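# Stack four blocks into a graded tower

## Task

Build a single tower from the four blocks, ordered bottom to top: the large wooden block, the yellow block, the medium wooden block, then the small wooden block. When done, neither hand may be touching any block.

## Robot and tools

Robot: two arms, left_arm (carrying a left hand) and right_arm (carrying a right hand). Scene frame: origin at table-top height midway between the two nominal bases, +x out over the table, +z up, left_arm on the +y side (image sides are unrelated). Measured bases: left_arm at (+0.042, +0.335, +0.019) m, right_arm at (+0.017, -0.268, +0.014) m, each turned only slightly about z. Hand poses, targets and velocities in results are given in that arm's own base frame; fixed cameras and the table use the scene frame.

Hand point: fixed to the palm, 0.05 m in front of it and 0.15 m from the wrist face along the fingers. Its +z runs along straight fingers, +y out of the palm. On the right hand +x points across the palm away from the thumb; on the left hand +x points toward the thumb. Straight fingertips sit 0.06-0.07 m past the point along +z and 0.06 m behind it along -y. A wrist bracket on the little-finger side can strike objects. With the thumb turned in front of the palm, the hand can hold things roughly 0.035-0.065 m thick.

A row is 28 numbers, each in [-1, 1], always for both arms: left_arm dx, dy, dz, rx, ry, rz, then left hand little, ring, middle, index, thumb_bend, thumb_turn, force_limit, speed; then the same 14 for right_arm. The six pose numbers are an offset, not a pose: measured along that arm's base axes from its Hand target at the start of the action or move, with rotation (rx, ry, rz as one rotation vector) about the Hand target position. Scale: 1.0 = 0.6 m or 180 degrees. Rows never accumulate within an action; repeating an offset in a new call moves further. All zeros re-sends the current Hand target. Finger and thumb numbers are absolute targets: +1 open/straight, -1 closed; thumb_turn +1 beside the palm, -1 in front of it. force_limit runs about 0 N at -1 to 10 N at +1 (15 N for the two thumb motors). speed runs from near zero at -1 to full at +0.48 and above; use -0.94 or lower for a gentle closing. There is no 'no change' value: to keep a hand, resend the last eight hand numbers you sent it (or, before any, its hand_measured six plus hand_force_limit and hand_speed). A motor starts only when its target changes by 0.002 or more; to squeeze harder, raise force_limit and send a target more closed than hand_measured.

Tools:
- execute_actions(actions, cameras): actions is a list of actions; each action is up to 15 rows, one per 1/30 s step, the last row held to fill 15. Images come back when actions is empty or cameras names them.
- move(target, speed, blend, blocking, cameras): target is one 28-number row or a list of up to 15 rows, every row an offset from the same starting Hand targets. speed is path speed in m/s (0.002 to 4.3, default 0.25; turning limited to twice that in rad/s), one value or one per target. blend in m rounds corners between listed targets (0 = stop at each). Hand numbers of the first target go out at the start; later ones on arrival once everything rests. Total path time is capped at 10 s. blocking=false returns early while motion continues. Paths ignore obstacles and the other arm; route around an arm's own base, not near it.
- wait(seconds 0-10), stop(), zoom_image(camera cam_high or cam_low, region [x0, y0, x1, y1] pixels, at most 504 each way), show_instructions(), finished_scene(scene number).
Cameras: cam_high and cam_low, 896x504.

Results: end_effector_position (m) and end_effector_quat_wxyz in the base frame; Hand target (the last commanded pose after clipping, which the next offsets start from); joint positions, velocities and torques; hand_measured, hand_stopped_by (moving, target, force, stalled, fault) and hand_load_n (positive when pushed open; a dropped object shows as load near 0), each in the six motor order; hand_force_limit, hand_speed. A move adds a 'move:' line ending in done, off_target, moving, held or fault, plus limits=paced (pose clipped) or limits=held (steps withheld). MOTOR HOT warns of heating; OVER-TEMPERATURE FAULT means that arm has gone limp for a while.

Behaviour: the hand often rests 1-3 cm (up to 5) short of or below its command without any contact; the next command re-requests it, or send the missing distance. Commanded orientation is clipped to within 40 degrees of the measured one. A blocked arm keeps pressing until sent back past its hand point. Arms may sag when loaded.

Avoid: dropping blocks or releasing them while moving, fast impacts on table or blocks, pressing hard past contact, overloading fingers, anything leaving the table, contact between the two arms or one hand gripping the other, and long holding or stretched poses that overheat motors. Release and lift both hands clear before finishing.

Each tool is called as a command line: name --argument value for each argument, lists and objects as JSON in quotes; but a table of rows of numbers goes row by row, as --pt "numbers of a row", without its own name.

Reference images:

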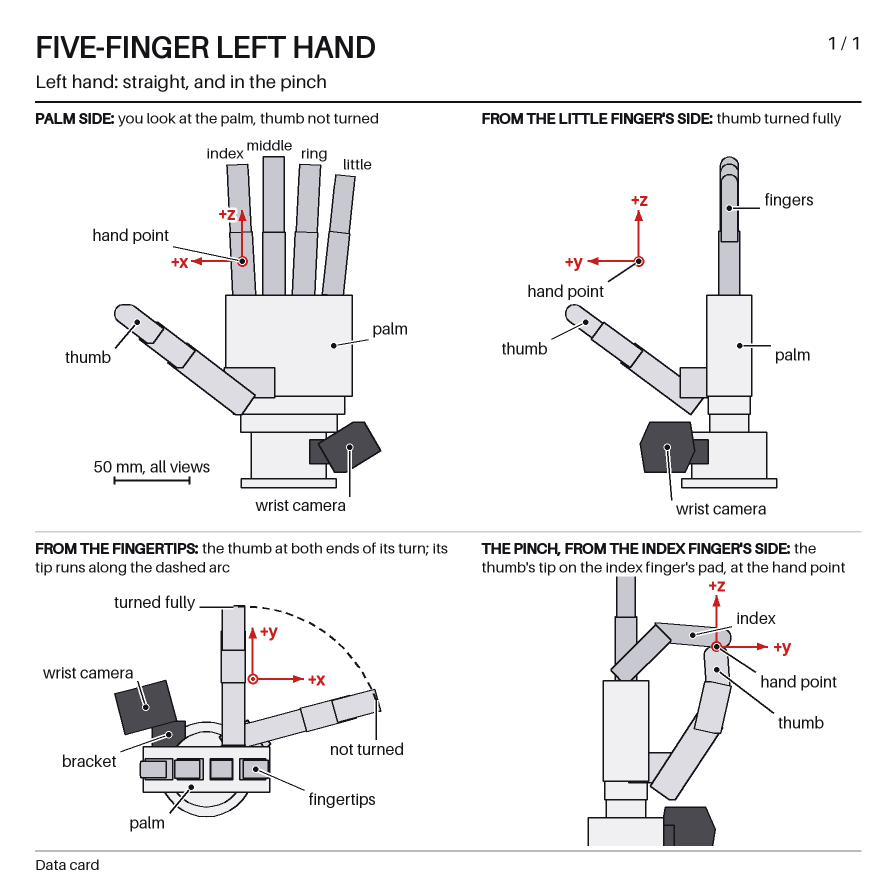

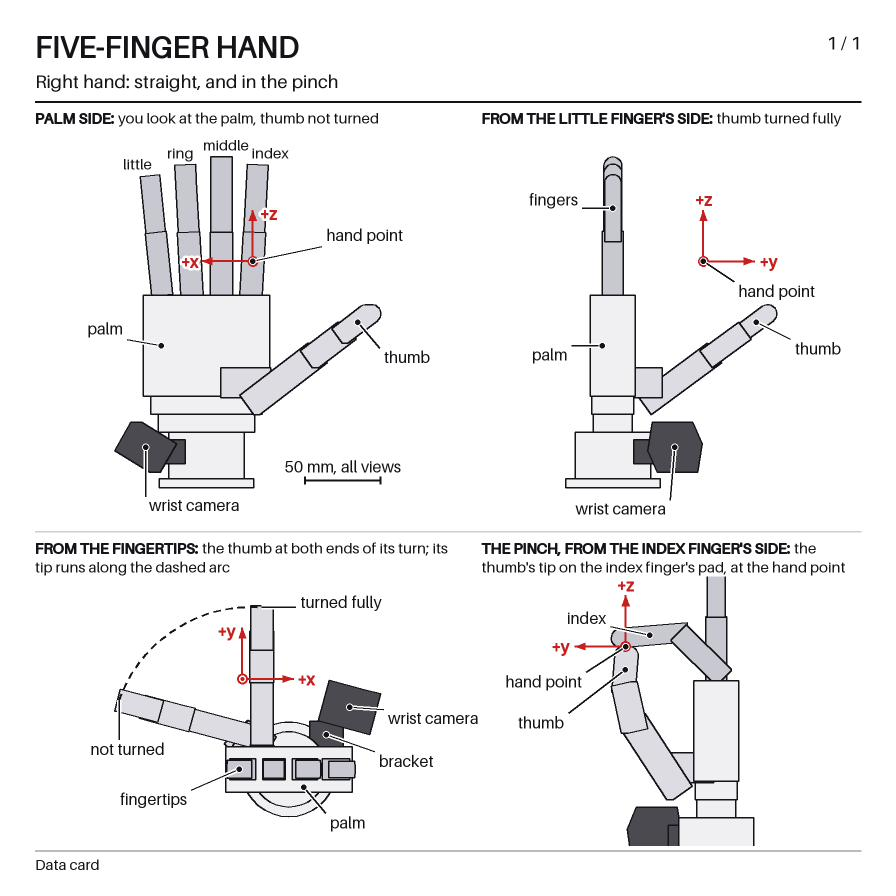

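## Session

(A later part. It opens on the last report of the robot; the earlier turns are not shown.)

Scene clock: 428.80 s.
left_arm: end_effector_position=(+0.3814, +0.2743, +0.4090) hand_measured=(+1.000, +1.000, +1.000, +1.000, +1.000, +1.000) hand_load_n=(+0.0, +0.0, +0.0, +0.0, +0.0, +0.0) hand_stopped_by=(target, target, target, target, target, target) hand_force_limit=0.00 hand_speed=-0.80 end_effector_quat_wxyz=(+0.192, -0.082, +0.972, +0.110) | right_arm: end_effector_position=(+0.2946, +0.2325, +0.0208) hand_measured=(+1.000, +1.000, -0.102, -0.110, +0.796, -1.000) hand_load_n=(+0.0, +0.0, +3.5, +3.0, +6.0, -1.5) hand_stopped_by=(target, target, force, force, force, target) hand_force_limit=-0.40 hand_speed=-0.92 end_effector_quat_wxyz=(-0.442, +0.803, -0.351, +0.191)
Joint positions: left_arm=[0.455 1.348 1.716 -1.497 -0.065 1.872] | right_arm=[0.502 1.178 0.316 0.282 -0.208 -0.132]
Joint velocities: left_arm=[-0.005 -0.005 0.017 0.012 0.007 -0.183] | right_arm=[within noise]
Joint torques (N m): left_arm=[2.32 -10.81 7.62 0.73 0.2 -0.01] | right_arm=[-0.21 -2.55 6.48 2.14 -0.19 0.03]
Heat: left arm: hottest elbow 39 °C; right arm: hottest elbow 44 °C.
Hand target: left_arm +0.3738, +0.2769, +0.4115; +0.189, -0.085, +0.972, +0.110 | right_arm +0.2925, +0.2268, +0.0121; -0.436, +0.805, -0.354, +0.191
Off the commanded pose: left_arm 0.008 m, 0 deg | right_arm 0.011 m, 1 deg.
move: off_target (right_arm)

move --pt "0 0 0 0 0 0 1 1 1 1 1 1 0 -0.8 0 0 -0.006 0 0 0 1 1 -0.4 -0.4 0 -1 -0.4 -0.92" --pt "0 0 0 0 0 0 1 1 1 1 1 1 0 -0.8 0 0 -0.005 0 0 0 1 1 1 1 1 -1 -0.4 -0.7" --pt "0 0 0 0 0 0 1 1 1 1 1 1 0 -0.8 0 0 0.2 0 0 0 1 1 1 1 1 -1 -0.4 -0.7" --pt "0 0 0 0 0 0 1 1 1 1 1 1 0 -0.8 0 0 0.36 0 0 0 1 1 1 1 1 -1 -0.4 -0.7" --speed '[0.04,0.04,0.15,0.25]' --blend '[0,0,0.02,0]' --cameras '["all"]'

zoom_image --camera "cam_high" --region '[440, 180, 560, 270]'

zoom_image --camera "cam_low" --region '[415, 240, 535, 330]'

Scene clock: 443.50 s.
left_arm: end_effector_position=(+0.3814, +0.2743, +0.4090) hand_measured=(+1.000, +1.000, +1.000, +1.000, +1.000, +1.000) hand_load_n=(+0.0, +0.0, +0.0, +0.0, +0.0, +0.0) hand_stopped_by=(target, target, target, target, target, target) hand_force_limit=0.00 hand_speed=-0.80 end_effector_quat_wxyz=(+0.192, -0.082, +0.972, +0.110) | right_arm: end_effector_position=(+0.2778, +0.2232, +0.1949) hand_measured=(+1.000, +1.000, +1.000, +1.000, +1.000, -1.000) hand_load_n=(+0.0, +0.0, +0.0, +0.0, +0.0, +0.0) hand_stopped_by=(target, target, target, target, target, target) hand_force_limit=-0.40 hand_speed=-0.70 end_effector_quat_wxyz=(-0.419, +0.815, -0.360, +0.174)
Joint positions: left_arm=[0.455 1.348 1.716 -1.497 -0.065 1.872] | right_arm=[0.502 0.787 0.669 -0.526 -0.208 -0.132]
Joint torques (N m): left_arm=[2.43 -10.81 7.65 0.72 0.19 0] | right_arm=[-0.15 -1.96 15.25 1.17 -0.18 0.03]
Heat: left arm: hottest elbow 39 °C; right arm: hottest elbow 42 °C.
Hand target: left_arm +0.3738, +0.2769, +0.4115; +0.189, -0.085, +0.972, +0.110 | right_arm +0.2924, +0.2268, +0.2281; -0.436, +0.805, -0.354, +0.191
Off the commanded pose: left_arm 0.008 m, 0 deg | right_arm 0.037 m, 3 deg.
move: off_target (right_arm); target 2's new numbers were sent with right_arm's hand 0.014 m and 1 deg from that target

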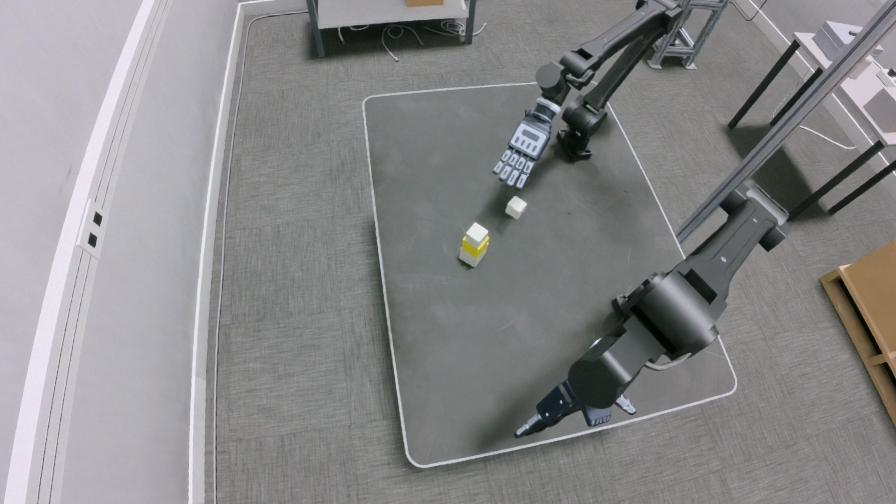

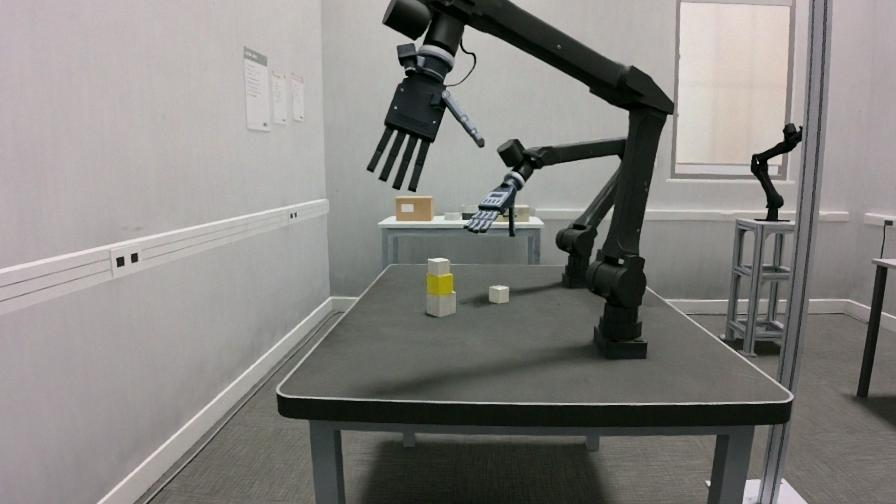

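Scaled by 4.200 from the camera's 896x504 image, which has a finer 1280x720 frame.

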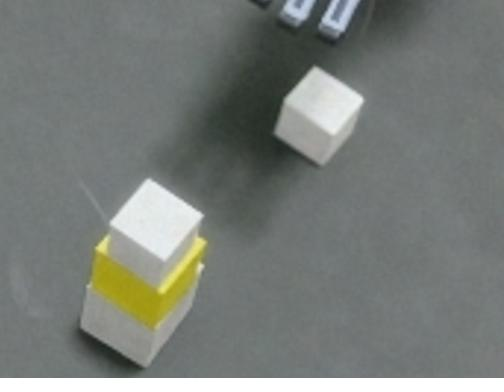

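Scaled by 4.200 from the camera's 896x504 image, which has a finer 1280x720 frame.

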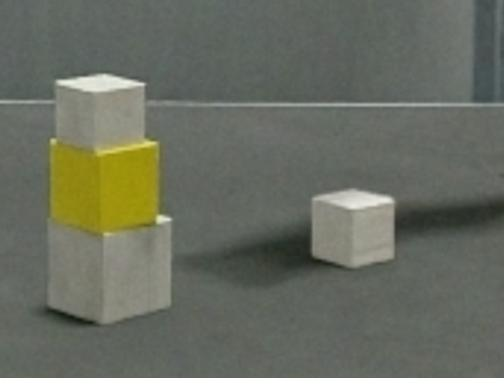

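zoom_image --camera "cam_low" --region '[485, 280, 515, 310]'

zoom_image --camera "cam_low" --region '[424, 252, 454, 282]'

zoom_image --camera "cam_high" --region '[500, 190, 530, 220]'

zoom_image --camera "cam_high" --region '[460, 217, 495, 252]'

Scaled by 16.800 from the camera's 896x504 image, which has a finer 1280x720 frame.

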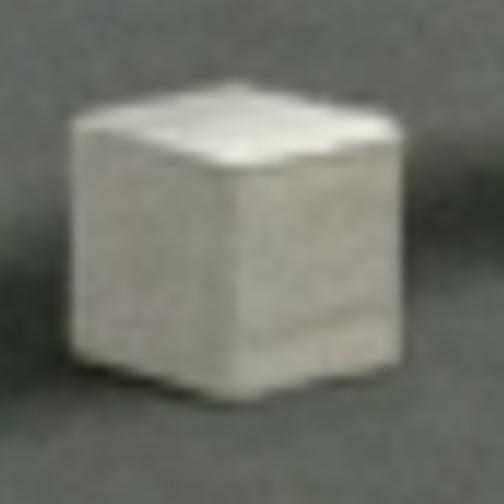

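Scaled by 16.800 from the camera's 896x504 image, which has a finer 1280x720 frame.

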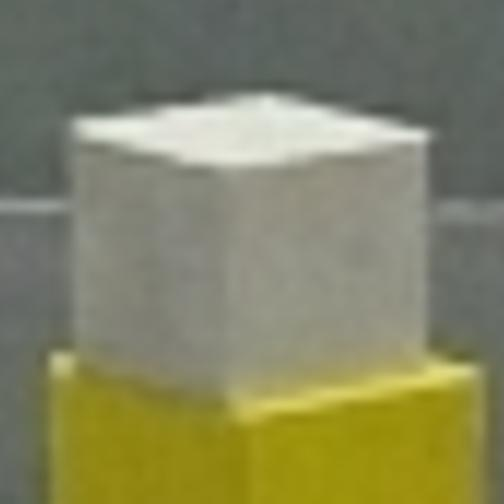

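Scaled by 16.800 from the camera's 896x504 image, which has a finer 1280x720 frame.

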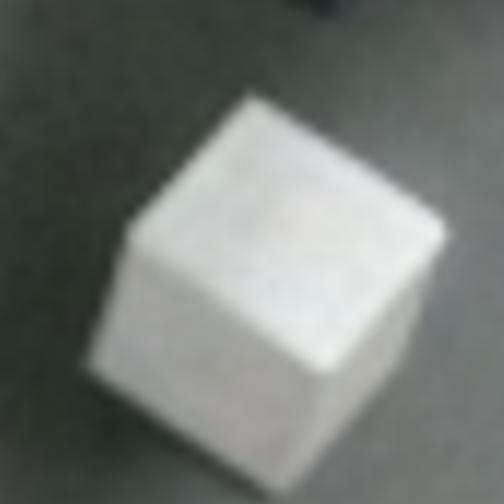

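Scaled by 14.400 from the camera's 896x504 image, which has a finer 1280x720 frame.

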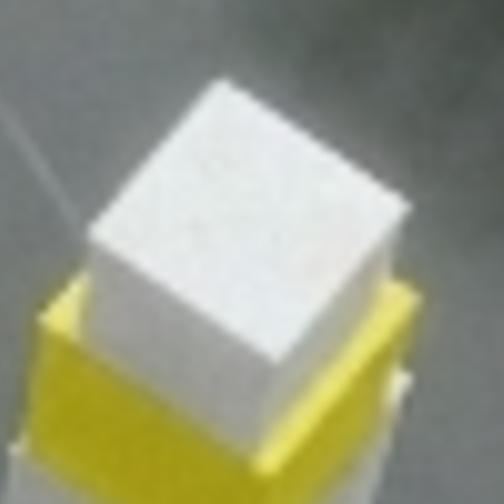

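move --pt "0 0 0 0 0 0 1 1 1 1 1 1 0 -0.8 0.2623 0.2467 0.05 0 0 0 1 1 0.3 0.3 1 -1 -0.4 -0.2" --pt "0 0 0 0 0 0 1 1 1 1 1 1 0 -0.8 0.2623 0.2467 -0.1052 0 0 0 1 1 0.3 0.3 1 -1 -0.4 -0.2" --speed '[0.25,0.15]' --blend '[0.01,0]' --cameras '["all"]'

zoom_image --camera "cam_high" --region '[440, 190, 510, 260]'

zoom_image --camera "cam_low" --region '[410, 220, 480, 290]'

Scene clock: 569.53 s.
left_arm: end_effector_position=(+0.3814, +0.2743, +0.4090) hand_measured=(+1.000, +1.000, +1.000, +1.000, +1.000, +1.000) hand_load_n=(+0.0, +0.0, +0.0, +0.0, +0.0, +0.0) hand_stopped_by=(target, target, target, target, target, target) hand_force_limit=0.00 hand_speed=-0.80 end_effector_quat_wxyz=(+0.192, -0.082, +0.972, +0.110) | right_arm: end_effector_position=(+0.4538, +0.3696, +0.1779) hand_measured=(+1.000, +1.000, +0.300, +0.300, +1.000, -1.000) hand_load_n=(+0.0, +0.0, +0.0, +0.0, +0.0, +0.0) hand_stopped_by=(target, target, target, target, target, target) hand_force_limit=-0.40 hand_speed=-0.20 end_effector_quat_wxyz=(-0.439, +0.802, -0.352, +0.198)
Joint positions: left_arm=[0.455 1.348 1.716 -1.497 -0.065 1.872] | right_arm=[0.604 1.44 1.059 -0.188 -0.11 -0.08]
Joint torques (N m): left_arm=[2.43 -10.75 7.64 0.7 0.18 -0.01] | right_arm=[1.44 -8.7 9.03 2.04 -0.03 0.18]
Heat: left arm: hottest elbow 39 °C; right arm: hottest elbow 52 °C.
Hand target: left_arm +0.3738, +0.2769, +0.4115; +0.189, -0.085, +0.972, +0.110 | right_arm +0.4498, +0.3747, +0.1649; -0.436, +0.805, -0.354, +0.191
Off the commanded pose: left_arm 0.008 m, 0 deg | right_arm 0.015 m, 1 deg.
move: off_target (right_arm)

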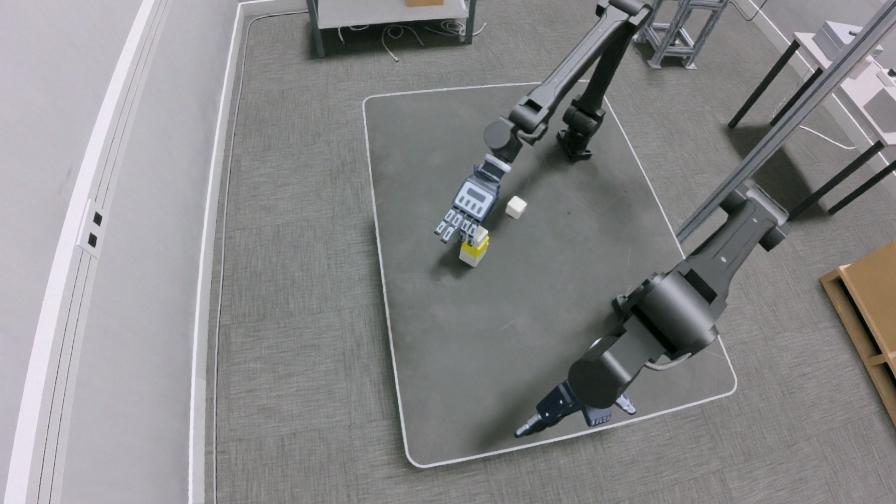

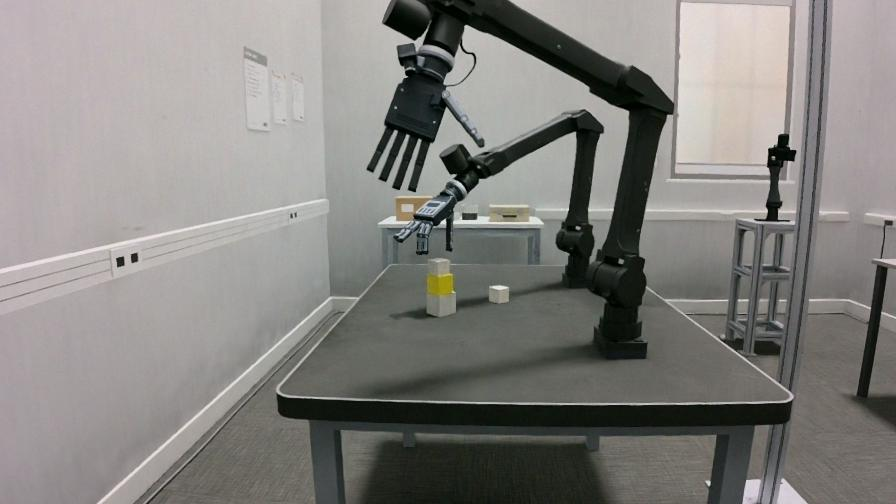

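Scaled by 7.200 from the camera's 896x504 image, which has a finer 1280x720 frame.

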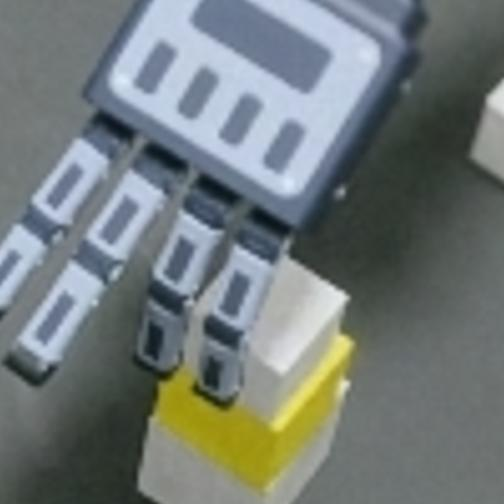

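Scaled by 7.200 from the camera's 896x504 image, which has a finer 1280x720 frame.

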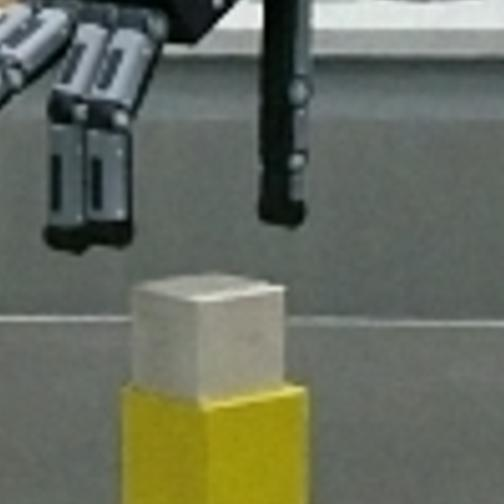

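move --pt "0 0 0 0 0 0 1 1 1 1 1 1 0 -0.8 0.001 0.003 -0.078 0 0 0 1 1 0.3 0.3 1 -1 -0.4 -0.2" --pt "0 0 0 0 0 0 1 1 1 1 1 1 0 -0.8 0.001 0.003 -0.078 0 0 0 1 1 -0.4 -0.4 0 -1 -0.4 -0.92" --speed 0.1

Scene clock: 580.47 s.
left_arm: end_effector_position=(+0.3814, +0.2743, +0.4090) hand_measured=(+1.000, +1.000, +1.000, +1.000, +1.000, +1.000) hand_load_n=(+0.0, +0.0, +0.0, +0.0, +0.0, +0.0) hand_stopped_by=(target, target, target, target, target, target) hand_force_limit=0.00 hand_speed=-0.80 end_effector_quat_wxyz=(+0.192, -0.082, +0.972, +0.110) | right_arm: end_effector_position=(+0.4558, +0.3719, +0.1321) hand_measured=(+1.000, +1.000, -0.088, -0.118, +0.796, -1.000) hand_load_n=(-0.5, +0.0, +2.0, +3.5, +5.5, -1.5) hand_stopped_by=(target, target, force, force, force, target) hand_force_limit=-0.40 hand_speed=-0.92 end_effector_quat_wxyz=(-0.440, +0.802, -0.352, +0.199)
Joint positions: left_arm=[0.455 1.348 1.716 -1.497 -0.065 1.872] | right_arm=[0.606 1.502 0.992 -0.057 -0.107 -0.079]
Joint torques (N m): left_arm=[2.43 -10.93 7.64 0.68 0.19 -0.01] | right_arm=[1.49 -9 8.53 2.1 -0.03 0.17]
Heat: left arm: hottest elbow 39 °C; right arm: hottest elbow 52 °C.
Hand target: left_arm +0.3738, +0.2769, +0.4115; +0.189, -0.085, +0.972, +0.110 | right_arm +0.4504, +0.3765, +0.1180; -0.436, +0.805, -0.354, +0.191
Off the commanded pose: left_arm 0.008 m, 0 deg | right_arm 0.016 m, 1 deg.
move: off_target (right_arm); target 2's new numbers were sent with right_arm's hand 0.016 m and 1 deg from that target

move --pt "0 0 0 0 0 0 1 1 1 1 1 1 0 -0.8 0 0 0.16 0 0 0 1 1 -0.4 -0.4 0 -1 -0.4 -0.92" --pt "0 0 0 0 0 0 1 1 1 1 1 1 0 -0.8 -0.094 -0.3192 0.12 0 0 0 1 1 -0.4 -0.4 0 -1 -0.4 -0.92" --pt "0 0 0 0 0 0 1 1 1 1 1 1 0 -0.8 -0.094 -0.3192 -0.13 0 0 0 1 1 -0.4 -0.4 0 -1 -0.4 -0.92" --pt "0 0 0 0 0 0 1 1 1 1 1 1 0 -0.8 -0.094 -0.3192 -0.182 0 0 0 1 1 -0.4 -0.4 0 -1 -0.4 -0.92" --speed '[0.15,0.25,0.15,0.05]' --blend '[0.01,0.01,0.005,0]'

move --pt "0 0 0 0 0 0 1 1 1 1 1 1 0 -0.8 0 0 0.001 0 0 0 1 1 1 1 1 -1 -0.4 -0.7" --pt "0 0 0 0 0 0 1 1 1 1 1 1 0 -0.8 0 0 0.25 0 0 0 1 1 1 1 1 -1 -0.4 -0.7" --speed '[0.04,0.15]' --cameras '["all"]'

zoom_image --camera "cam_high" --region '[460, 170, 540, 230]'

zoom_image --camera "cam_low" --region '[450, 265, 520, 315]'

Scene clock: 600.57 s.
left_arm: end_effector_position=(+0.3814, +0.2743, +0.4090) hand_measured=(+1.000, +1.000, +1.000, +1.000, +1.000, +1.000) hand_load_n=(+0.0, +0.0, +0.0, +0.0, -0.5, +0.0) hand_stopped_by=(target, target, target, target, target, target) hand_force_limit=0.00 hand_speed=-0.80 end_effector_quat_wxyz=(+0.192, -0.082, +0.972, +0.110) | right_arm: end_effector_position=(+0.3995, +0.1900, +0.0226) hand_measured=(+1.000, +1.000, -0.088, -0.118, +0.796, -1.000) hand_load_n=(+0.0, +0.0, +2.5, +3.5, +5.5, -1.5) hand_stopped_by=(target, target, force, force, force, target) hand_force_limit=-0.40 hand_speed=-0.92 end_effector_quat_wxyz=(-0.444, +0.802, -0.349, +0.196)
Joint positions: left_arm=[0.455 1.348 1.716 -1.497 -0.065 1.872] | right_arm=[0.238 1.412 0.528 0.265 -0.424 -0.291]
Joint torques (N m): left_arm=[2.43 -10.87 7.64 0.69 0.18 0] | right_arm=[-0.03 -5.3 6.12 2 -0.27 0.04]
Heat: left arm: hottest elbow 39 °C; right arm: hottest elbow 50 °C.
Hand target: left_arm +0.3738, +0.2769, +0.4115; +0.189, -0.085, +0.972, +0.110 | right_arm +0.3942, +0.1850, +0.0090; -0.436, +0.805, -0.354, +0.192
Off the commanded pose: left_arm 0.008 m, 0 deg | right_arm 0.016 m, 1 deg.
move: off_target (right_arm)

Scene clock: 603.93 s.
left_arm: end_effector_position=(+0.3814, +0.2743, +0.4090) hand_measured=(+1.000, +1.000, +1.000, +1.000, +1.000, +1.000) hand_load_n=(+0.0, +0.0, +0.0, +0.0, +0.0, +0.0) hand_stopped_by=(target, target, target, target, target, target) hand_force_limit=0.00 hand_speed=-0.80 end_effector_quat_wxyz=(+0.192, -0.082, +0.972, +0.110) | right_arm: end_effector_position=(+0.3726, +0.1835, +0.1288) hand_measured=(+1.000, +1.000, +1.000, +1.000, +1.000, -1.000) hand_load_n=(+0.0, +0.0, +0.0, -0.5, +0.0, +0.0) hand_stopped_by=(target, target, target, target, target, target) hand_force_limit=-0.40 hand_speed=-0.70 end_effector_quat_wxyz=(-0.423, +0.813, -0.363, +0.169)
Joint positions: left_arm=[0.455 1.348 1.716 -1.497 -0.065 1.872] | right_arm=[0.238 1.107 0.67 -0.259 -0.424 -0.291]
Joint torques (N m): left_arm=[2.43 -10.93 7.65 0.69 0.19 -0.01] | right_arm=[0.03 -5.36 14.2 0.92 -0.28 0.04]
Heat: left arm: hottest elbow 39 °C; right arm: hottest elbow 49 °C.
Hand target: left_arm +0.3738, +0.2769, +0.4115; +0.189, -0.085, +0.972, +0.110 | right_arm +0.3942, +0.1851, +0.1590; -0.436, +0.805, -0.354, +0.191
Off the commanded pose: left_arm 0.008 m, 0 deg | right_arm 0.037 m, 3 deg.
move: off_target (right_arm)

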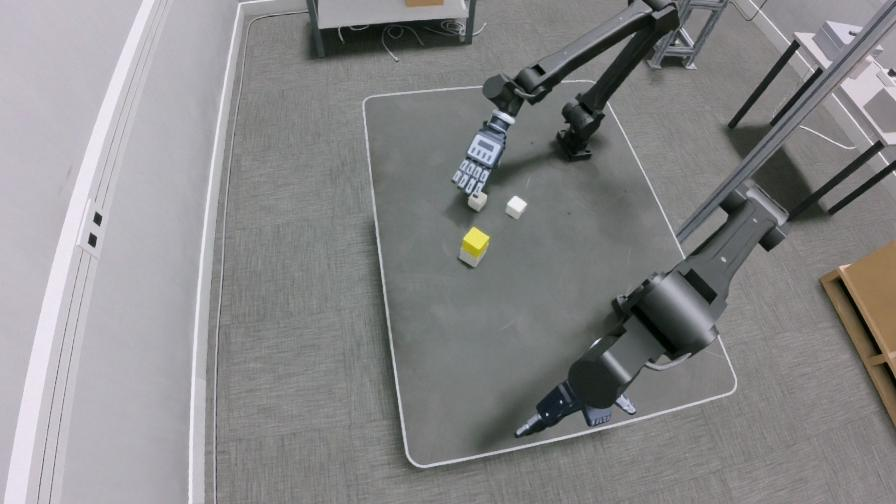

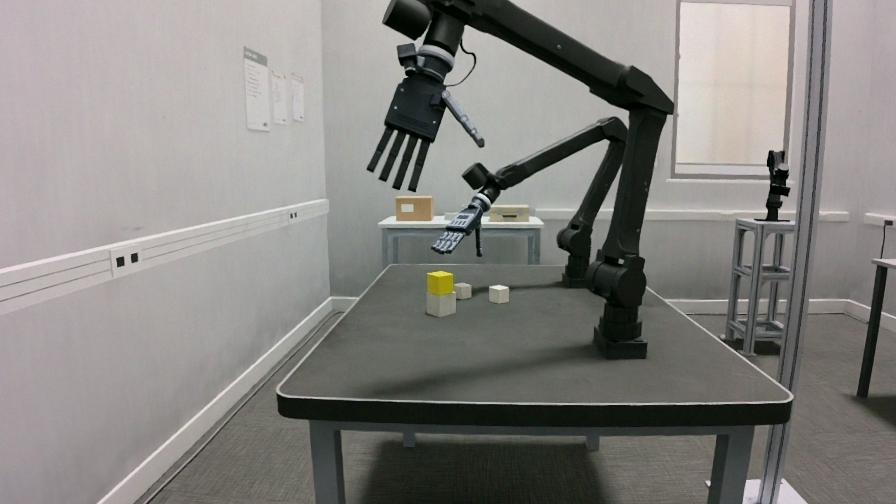

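Scaled by 6.300 from the camera's 896x504 image, which has a finer 1280x720 frame.

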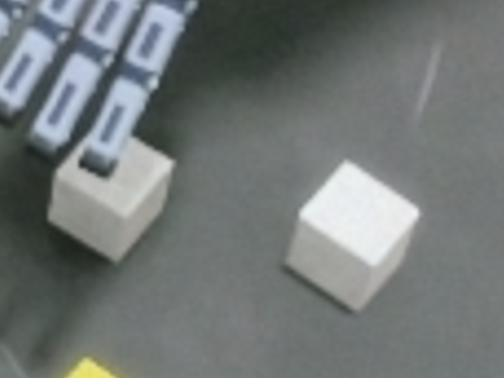

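Scaled by 7.200 from the camera's 896x504 image, which has a finer 1280x720 frame.

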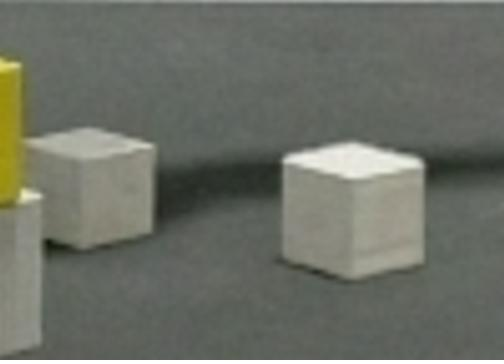

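zoom_image --camera "cam_low" --region '[450, 276, 480, 306]'

zoom_image --camera "cam_low" --region '[485, 278, 515, 308]'

zoom_image --camera "cam_high" --region '[462, 184, 492, 214]'

zoom_image --camera "cam_high" --region '[500, 192, 530, 222]'

Scaled by 16.800 from the camera's 896x504 image, which has a finer 1280x720 frame.

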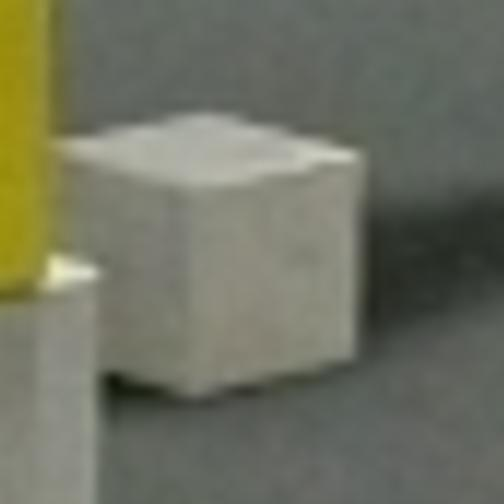

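Scaled by 16.800 from the camera's 896x504 image, which has a finer 1280x720 frame.

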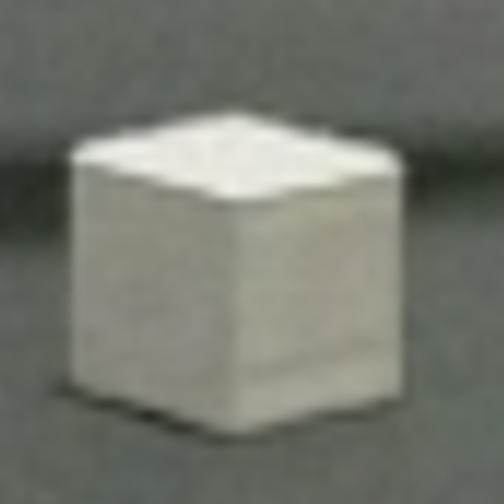

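Scaled by 16.800 from the camera's 896x504 image, which has a finer 1280x720 frame.

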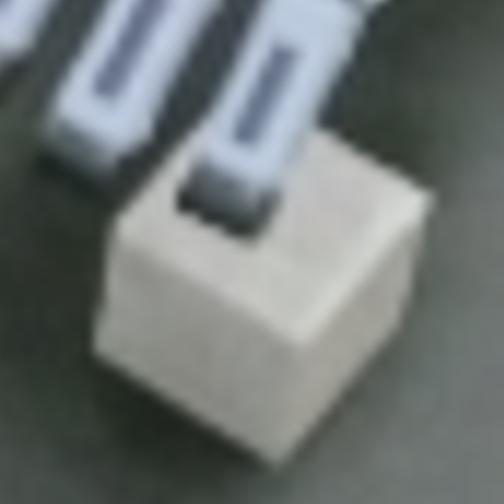

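Scaled by 16.800 from the camera's 896x504 image, which has a finer 1280x720 frame.

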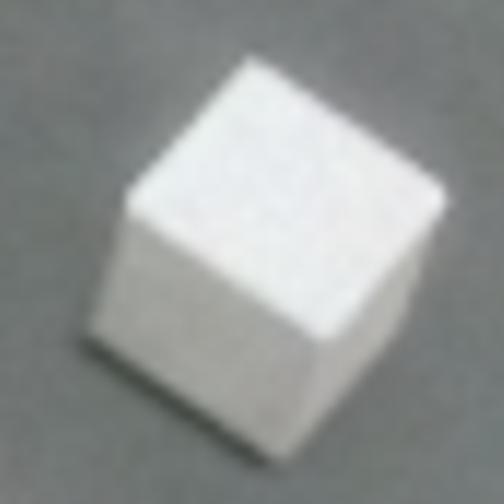

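move --pt "0 0 0 0 0 0 1 1 1 1 1 1 0 -0.8 -0.1738 0.0835 0.01 0 0 0 1 1 0.3 0.3 1 -1 -0.4 -0.2" --pt "0 0 0 0 0 0 1 1 1 1 1 1 0 -0.8 -0.1738 0.0835 -0.13 0 0 0 1 1 0.3 0.3 1 -1 -0.4 -0.2" --speed '[0.2,0.15]' --blend '[0.01,0]' --cameras '["all"]'

zoom_image --camera "cam_high" --region '[480, 170, 560, 250]'

zoom_image --camera "cam_low" --region '[460, 240, 530, 310]'

Scene clock: 639.23 s.
left_arm: end_effector_position=(+0.3814, +0.2743, +0.4090) hand_measured=(+1.000, +1.000, +1.000, +1.000, +1.000, +1.000) hand_load_n=(+0.0, +0.0, +0.0, +0.0, +0.0, +0.0) hand_stopped_by=(target, target, target, target, target, target) hand_force_limit=0.00 hand_speed=-0.80 end_effector_quat_wxyz=(+0.192, -0.082, +0.972, +0.110) | right_arm: end_effector_position=(+0.2943, +0.2336, +0.0902) hand_measured=(+1.000, +1.000, +0.300, +0.300, +1.000, -1.000) hand_load_n=(+0.0, +0.0, +0.0, +0.0, +0.0, +0.5) hand_stopped_by=(target, target, target, target, target, target) hand_force_limit=-0.40 hand_speed=-0.20 end_effector_quat_wxyz=(-0.439, +0.803, -0.351, +0.198)
Joint positions: left_arm=[0.455 1.348 1.716 -1.497 -0.065 1.872] | right_arm=[0.518 0.952 0.424 -0.048 -0.183 -0.129]
Joint velocities: left_arm=[within noise] | right_arm=[-0.015 0.005 0.007 0.007 -0.037 -0.154]
Joint torques (N m): left_arm=[2.43 -10.75 7.65 0.73 0.19 -0.01] | right_arm=[1.26 -1.73 8.31 2.11 -0.06 0.18]
Heat: left arm: hottest elbow 39 °C; right arm: hottest elbow 50 °C.
Hand target: left_arm +0.3738, +0.2769, +0.4115; +0.189, -0.085, +0.972, +0.110 | right_arm +0.2900, +0.2352, +0.0810; -0.437, +0.805, -0.354, +0.192
Off the commanded pose: left_arm 0.008 m, 0 deg | right_arm 0.010 m, 1 deg.
move: done

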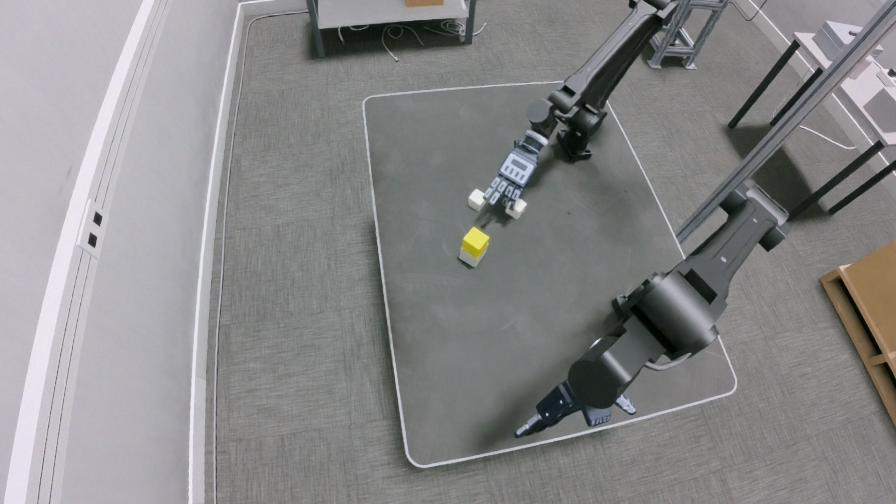

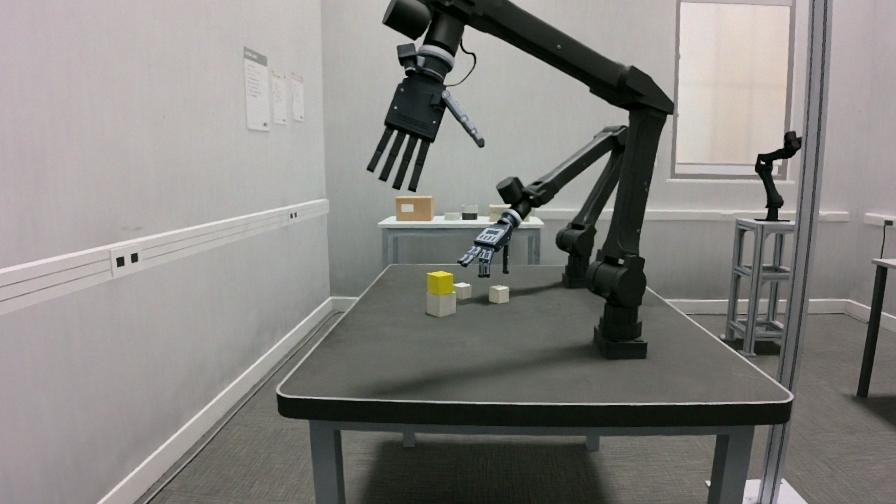

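Scaled by 6.300 from the camera's 896x504 image, which has a finer 1280x720 frame.

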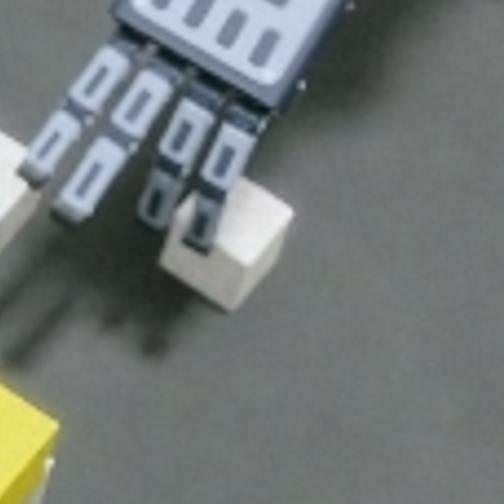

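Scaled by 7.200 from the camera's 896x504 image, which has a finer 1280x720 frame.

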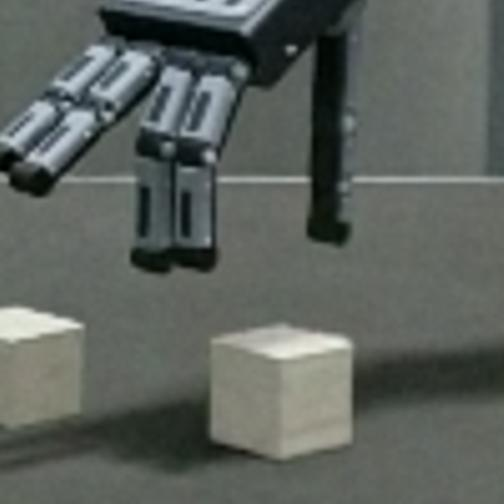

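move --pt "0 0 0 0 0 0 1 1 1 1 1 1 0 -0.8 0 0 -0.1175 0 0 0 1 1 0.3 0.3 1 -1 -0.4 -0.2" --pt "0 0 0 0 0 0 1 1 1 1 1 1 0 -0.8 0 0 -0.1175 0 0 0 1 1 -0.4 -0.4 0 -1 -0.4 -0.92" --pt "0 0 0 0 0 0 1 1 1 1 1 1 0 -0.8 0 0 0.2 0 0 0 1 1 -0.4 -0.4 0 -1 -0.4 -0.92" --speed '[0.12,0.1,0.2]'

Scene clock: 656.23 s.
left_arm: end_effector_position=(+0.3814, +0.2743, +0.4090) hand_measured=(+1.000, +1.000, +1.000, +1.000, +1.000, +1.000) hand_load_n=(+0.0, +0.0, +0.0, +0.0, +0.0, +0.0) hand_stopped_by=(target, target, target, target, target, target) hand_force_limit=0.00 hand_speed=-0.80 end_effector_quat_wxyz=(+0.192, -0.082, +0.972, +0.110) | right_arm: end_effector_position=(+0.2767, +0.2241, +0.1634) hand_measured=(+1.000, +1.000, -0.102, -0.118, +0.792, -1.000) hand_load_n=(+0.0, +0.0, +3.0, +3.5, +6.0, -1.5) hand_stopped_by=(target, target, force, force, force, target) hand_force_limit=-0.40 hand_speed=-0.92 end_effector_quat_wxyz=(-0.413, +0.816, -0.363, +0.177)
Joint positions: left_arm=[0.455 1.348 1.716 -1.497 -0.065 1.872] | right_arm=[0.518 0.807 0.599 -0.444 -0.183 -0.124]
Joint torques (N m): left_arm=[2.43 -10.75 7.64 0.73 0.19 0] | right_arm=[1.32 -2.55 15.41 1.16 -0.11 0.13]
Heat: left arm: hottest elbow 39 °C; right arm: hottest elbow 49 °C.
Hand target: left_arm +0.3738, +0.2769, +0.4115; +0.189, -0.085, +0.972, +0.110 | right_arm +0.2899, +0.2352, +0.2010; -0.437, +0.805, -0.354, +0.192
Off the commanded pose: left_arm 0.008 m, 0 deg | right_arm 0.041 m, 4 deg.
move: off_target (right_arm)

move --pt "0 0 0 0 0 0 1 1 1 1 1 1 0 -0.8 0 0 0.065 0 0 0 1 1 -0.4 -0.4 0 -1 -0.4 -0.92" --pt "0 0 0 0 0 0 1 1 1 1 1 1 0 -0.8 0.2652 0.2363 0.065 0 0 0 1 1 -0.4 -0.4 0 -1 -0.4 -0.92" --pt "0 0 0 0 0 0 1 1 1 1 1 1 0 -0.8 0.2652 0.2363 -0.085 0 0 0 1 1 -0.4 -0.4 0 -1 -0.4 -0.92" --speed '[0.1,0.12,0.06]' --blend '[0.02,0,0]' --cameras '["all"]'

Scene clock: 707.67 s.
left_arm: end_effector_position=(+0.3814, +0.2743, +0.4090) hand_measured=(+1.000, +1.000, +1.000, +1.000, +1.000, +1.000) hand_load_n=(+0.0, +0.0, +0.0, +0.0, +0.0, +0.0) hand_stopped_by=(target, target, target, target, target, target) hand_force_limit=0.00 hand_speed=-0.80 end_effector_quat_wxyz=(+0.192, -0.082, +0.972, +0.110) | right_arm: end_effector_position=(+0.4537, +0.3717, +0.1646) hand_measured=(+1.000, +1.000, -0.102, -0.118, +0.792, -1.000) hand_load_n=(+0.0, +0.0, +3.0, +3.5, +6.5, -1.5) hand_stopped_by=(target, target, force, force, force, target) hand_force_limit=-0.40 hand_speed=-0.92 end_effector_quat_wxyz=(-0.440, +0.802, -0.352, +0.199)
Joint positions: left_arm=[0.455 1.348 1.716 -1.497 -0.065 1.872] | right_arm=[0.608 1.456 1.038 -0.148 -0.105 -0.078]
Joint torques (N m): left_arm=[2.37 -10.75 7.64 0.72 0.19 -0.01] | right_arm=[1.61 -8.76 8.77 2.19 -0.03 0.18]
Heat: left arm: hottest elbow 39 °C; right arm: hottest elbow 61 °C.
Hand target: left_arm +0.3738, +0.2769, +0.4115; +0.189, -0.085, +0.972, +0.110 | right_arm +0.4490, +0.3769, +0.1499; -0.437, +0.805, -0.354, +0.191
Off the commanded pose: left_arm 0.008 m, 0 deg | right_arm 0.016 m, 1 deg.
move: off_target (right_arm); blend cut to 0.0196 m at target 1

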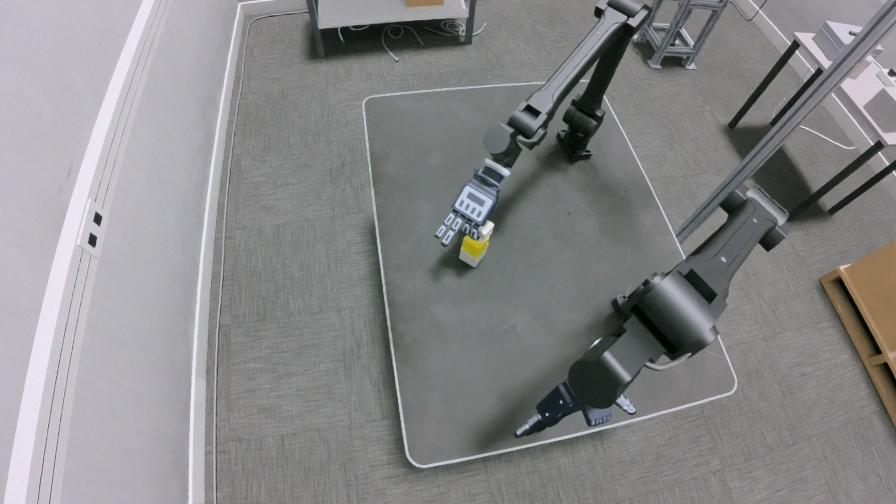

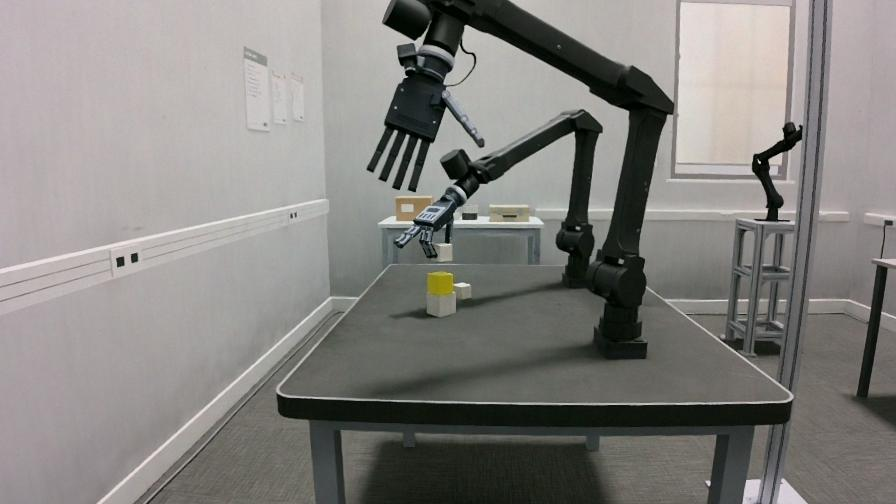

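zoom_image --camera "cam_high" --region '[440, 210, 510, 280]'

zoom_image --camera "cam_low" --region '[410, 230, 490, 330]'

Scaled by 7.200 from the camera's 896x504 image, which has a finer 1280x720 frame.

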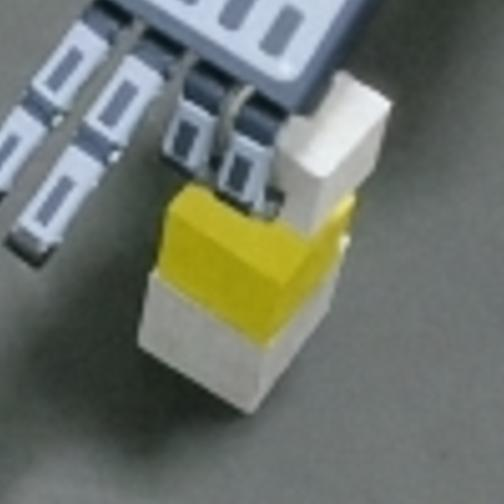

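Scaled by 5.040 from the camera's 896x504 image, which has a finer 1280x720 frame.

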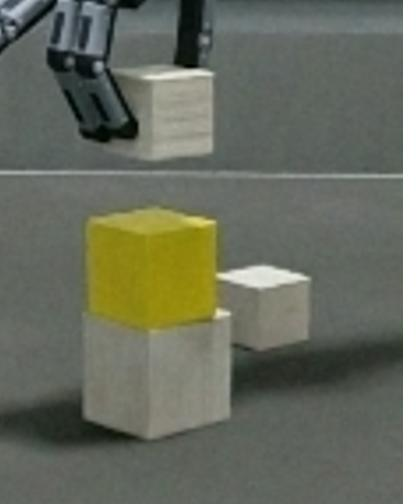

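zoom_image --camera "cam_high" --region '[460, 215, 500, 255]'

zoom_image --camera "cam_low" --region '[420, 235, 460, 275]'

Scaled by 12.600 from the camera's 896x504 image, which has a finer 1280x720 frame.

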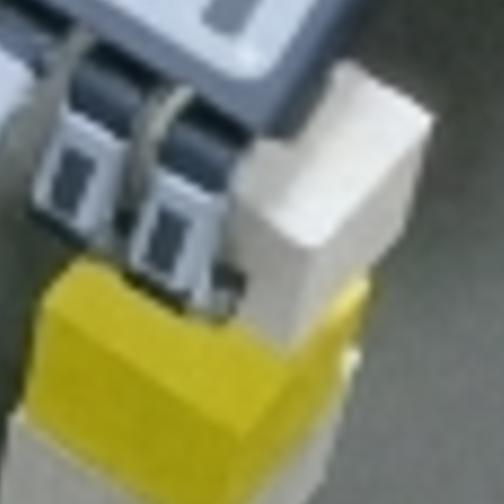

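Scaled by 12.600 from the camera's 896x504 image, which has a finer 1280x720 frame.

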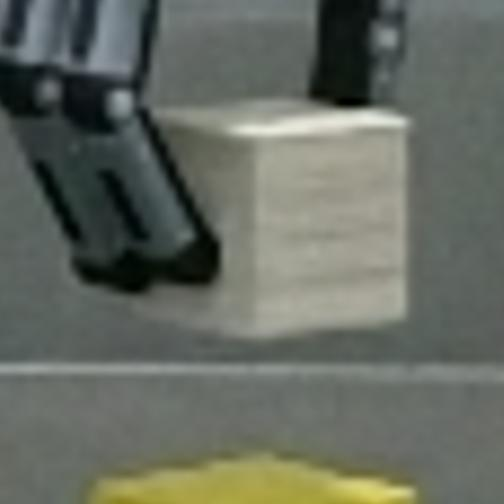

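move --target '[0,0,0,0,0,0,1,1,1,1,1,1,0,-0.8,0.0092,-0.0092,-0.026,0,0,0,1,1,-0.4,-0.4,0,-1,-0.4,-0.92]' --speed 0.05 --cameras '["all"]'

zoom_image --camera "cam_high" --region '[460, 220, 500, 260]'

zoom_image --camera "cam_low" --region '[420, 240, 460, 280]'

Scene clock: 825.27 s.
left_arm: end_effector_position=(+0.3814, +0.2743, +0.4090) hand_measured=(+1.000, +1.000, +1.000, +1.000, +1.000, +1.000) hand_load_n=(+0.0, +0.0, +0.0, +0.0, +0.0, +0.0) hand_stopped_by=(target, target, target, target, target, target) hand_force_limit=0.00 hand_speed=-0.80 end_effector_quat_wxyz=(+0.192, -0.082, +0.972, +0.110) | right_arm: end_effector_position=(+0.4538, +0.3740, +0.1489) hand_measured=(+1.000, +1.000, -0.102, -0.118, +0.792, -1.000) hand_load_n=(+0.0, -0.5, +3.0, +3.5, +6.5, -1.5) hand_stopped_by=(target, target, force, force, force, target) hand_force_limit=-0.40 hand_speed=-0.92 end_effector_quat_wxyz=(-0.442, +0.803, -0.350, +0.195)
Joint positions: left_arm=[0.455 1.348 1.716 -1.497 -0.065 1.872] | right_arm=[0.608 1.48 1.018 -0.105 -0.115 -0.078]
Joint torques (N m): left_arm=[2.43 -10.81 7.62 0.72 0.19 0] | right_arm=[0.15 -8.82 8.62 2.19 -0.19 0.1]
Heat: left arm: hottest elbow 39 °C; right arm: hottest elbow 44 °C.
Hand target: left_arm +0.3738, +0.2769, +0.4115; +0.189, -0.085, +0.972, +0.110 | right_arm +0.4546, +0.3714, +0.1344; -0.436, +0.805, -0.354, +0.192
Off the commanded pose: left_arm 0.008 m, 0 deg | right_arm 0.015 m, 1 deg.
move: off_target (right_arm)

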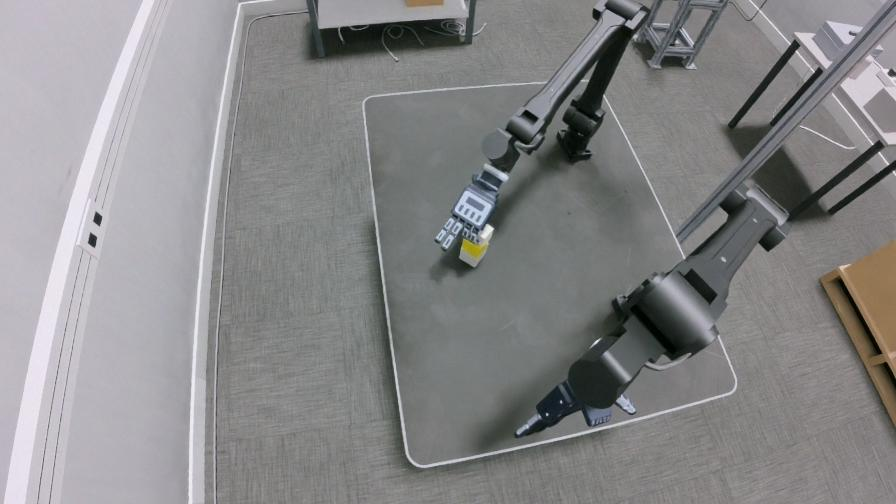

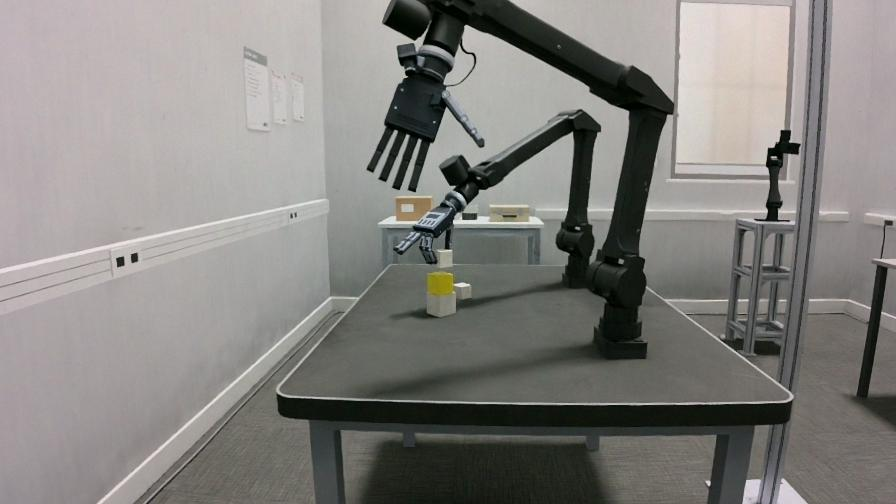

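Scaled by 12.600 from the camera's 896x504 image, which has a finer 1280x720 frame.

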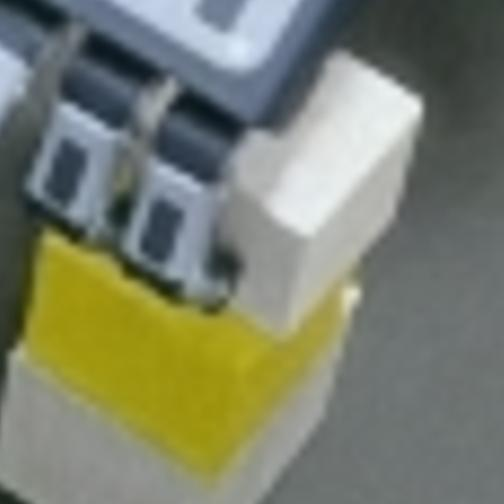

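Scaled by 12.600 from the camera's 896x504 image, which has a finer 1280x720 frame.

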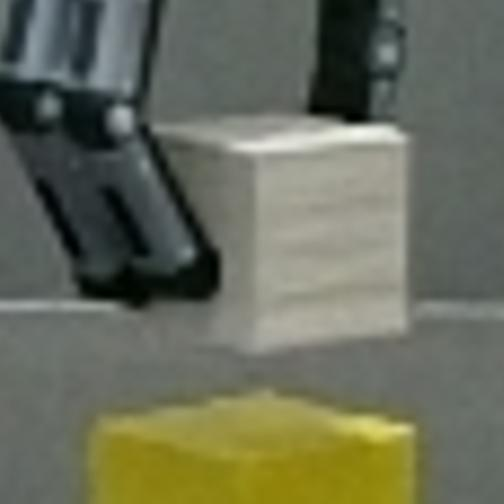

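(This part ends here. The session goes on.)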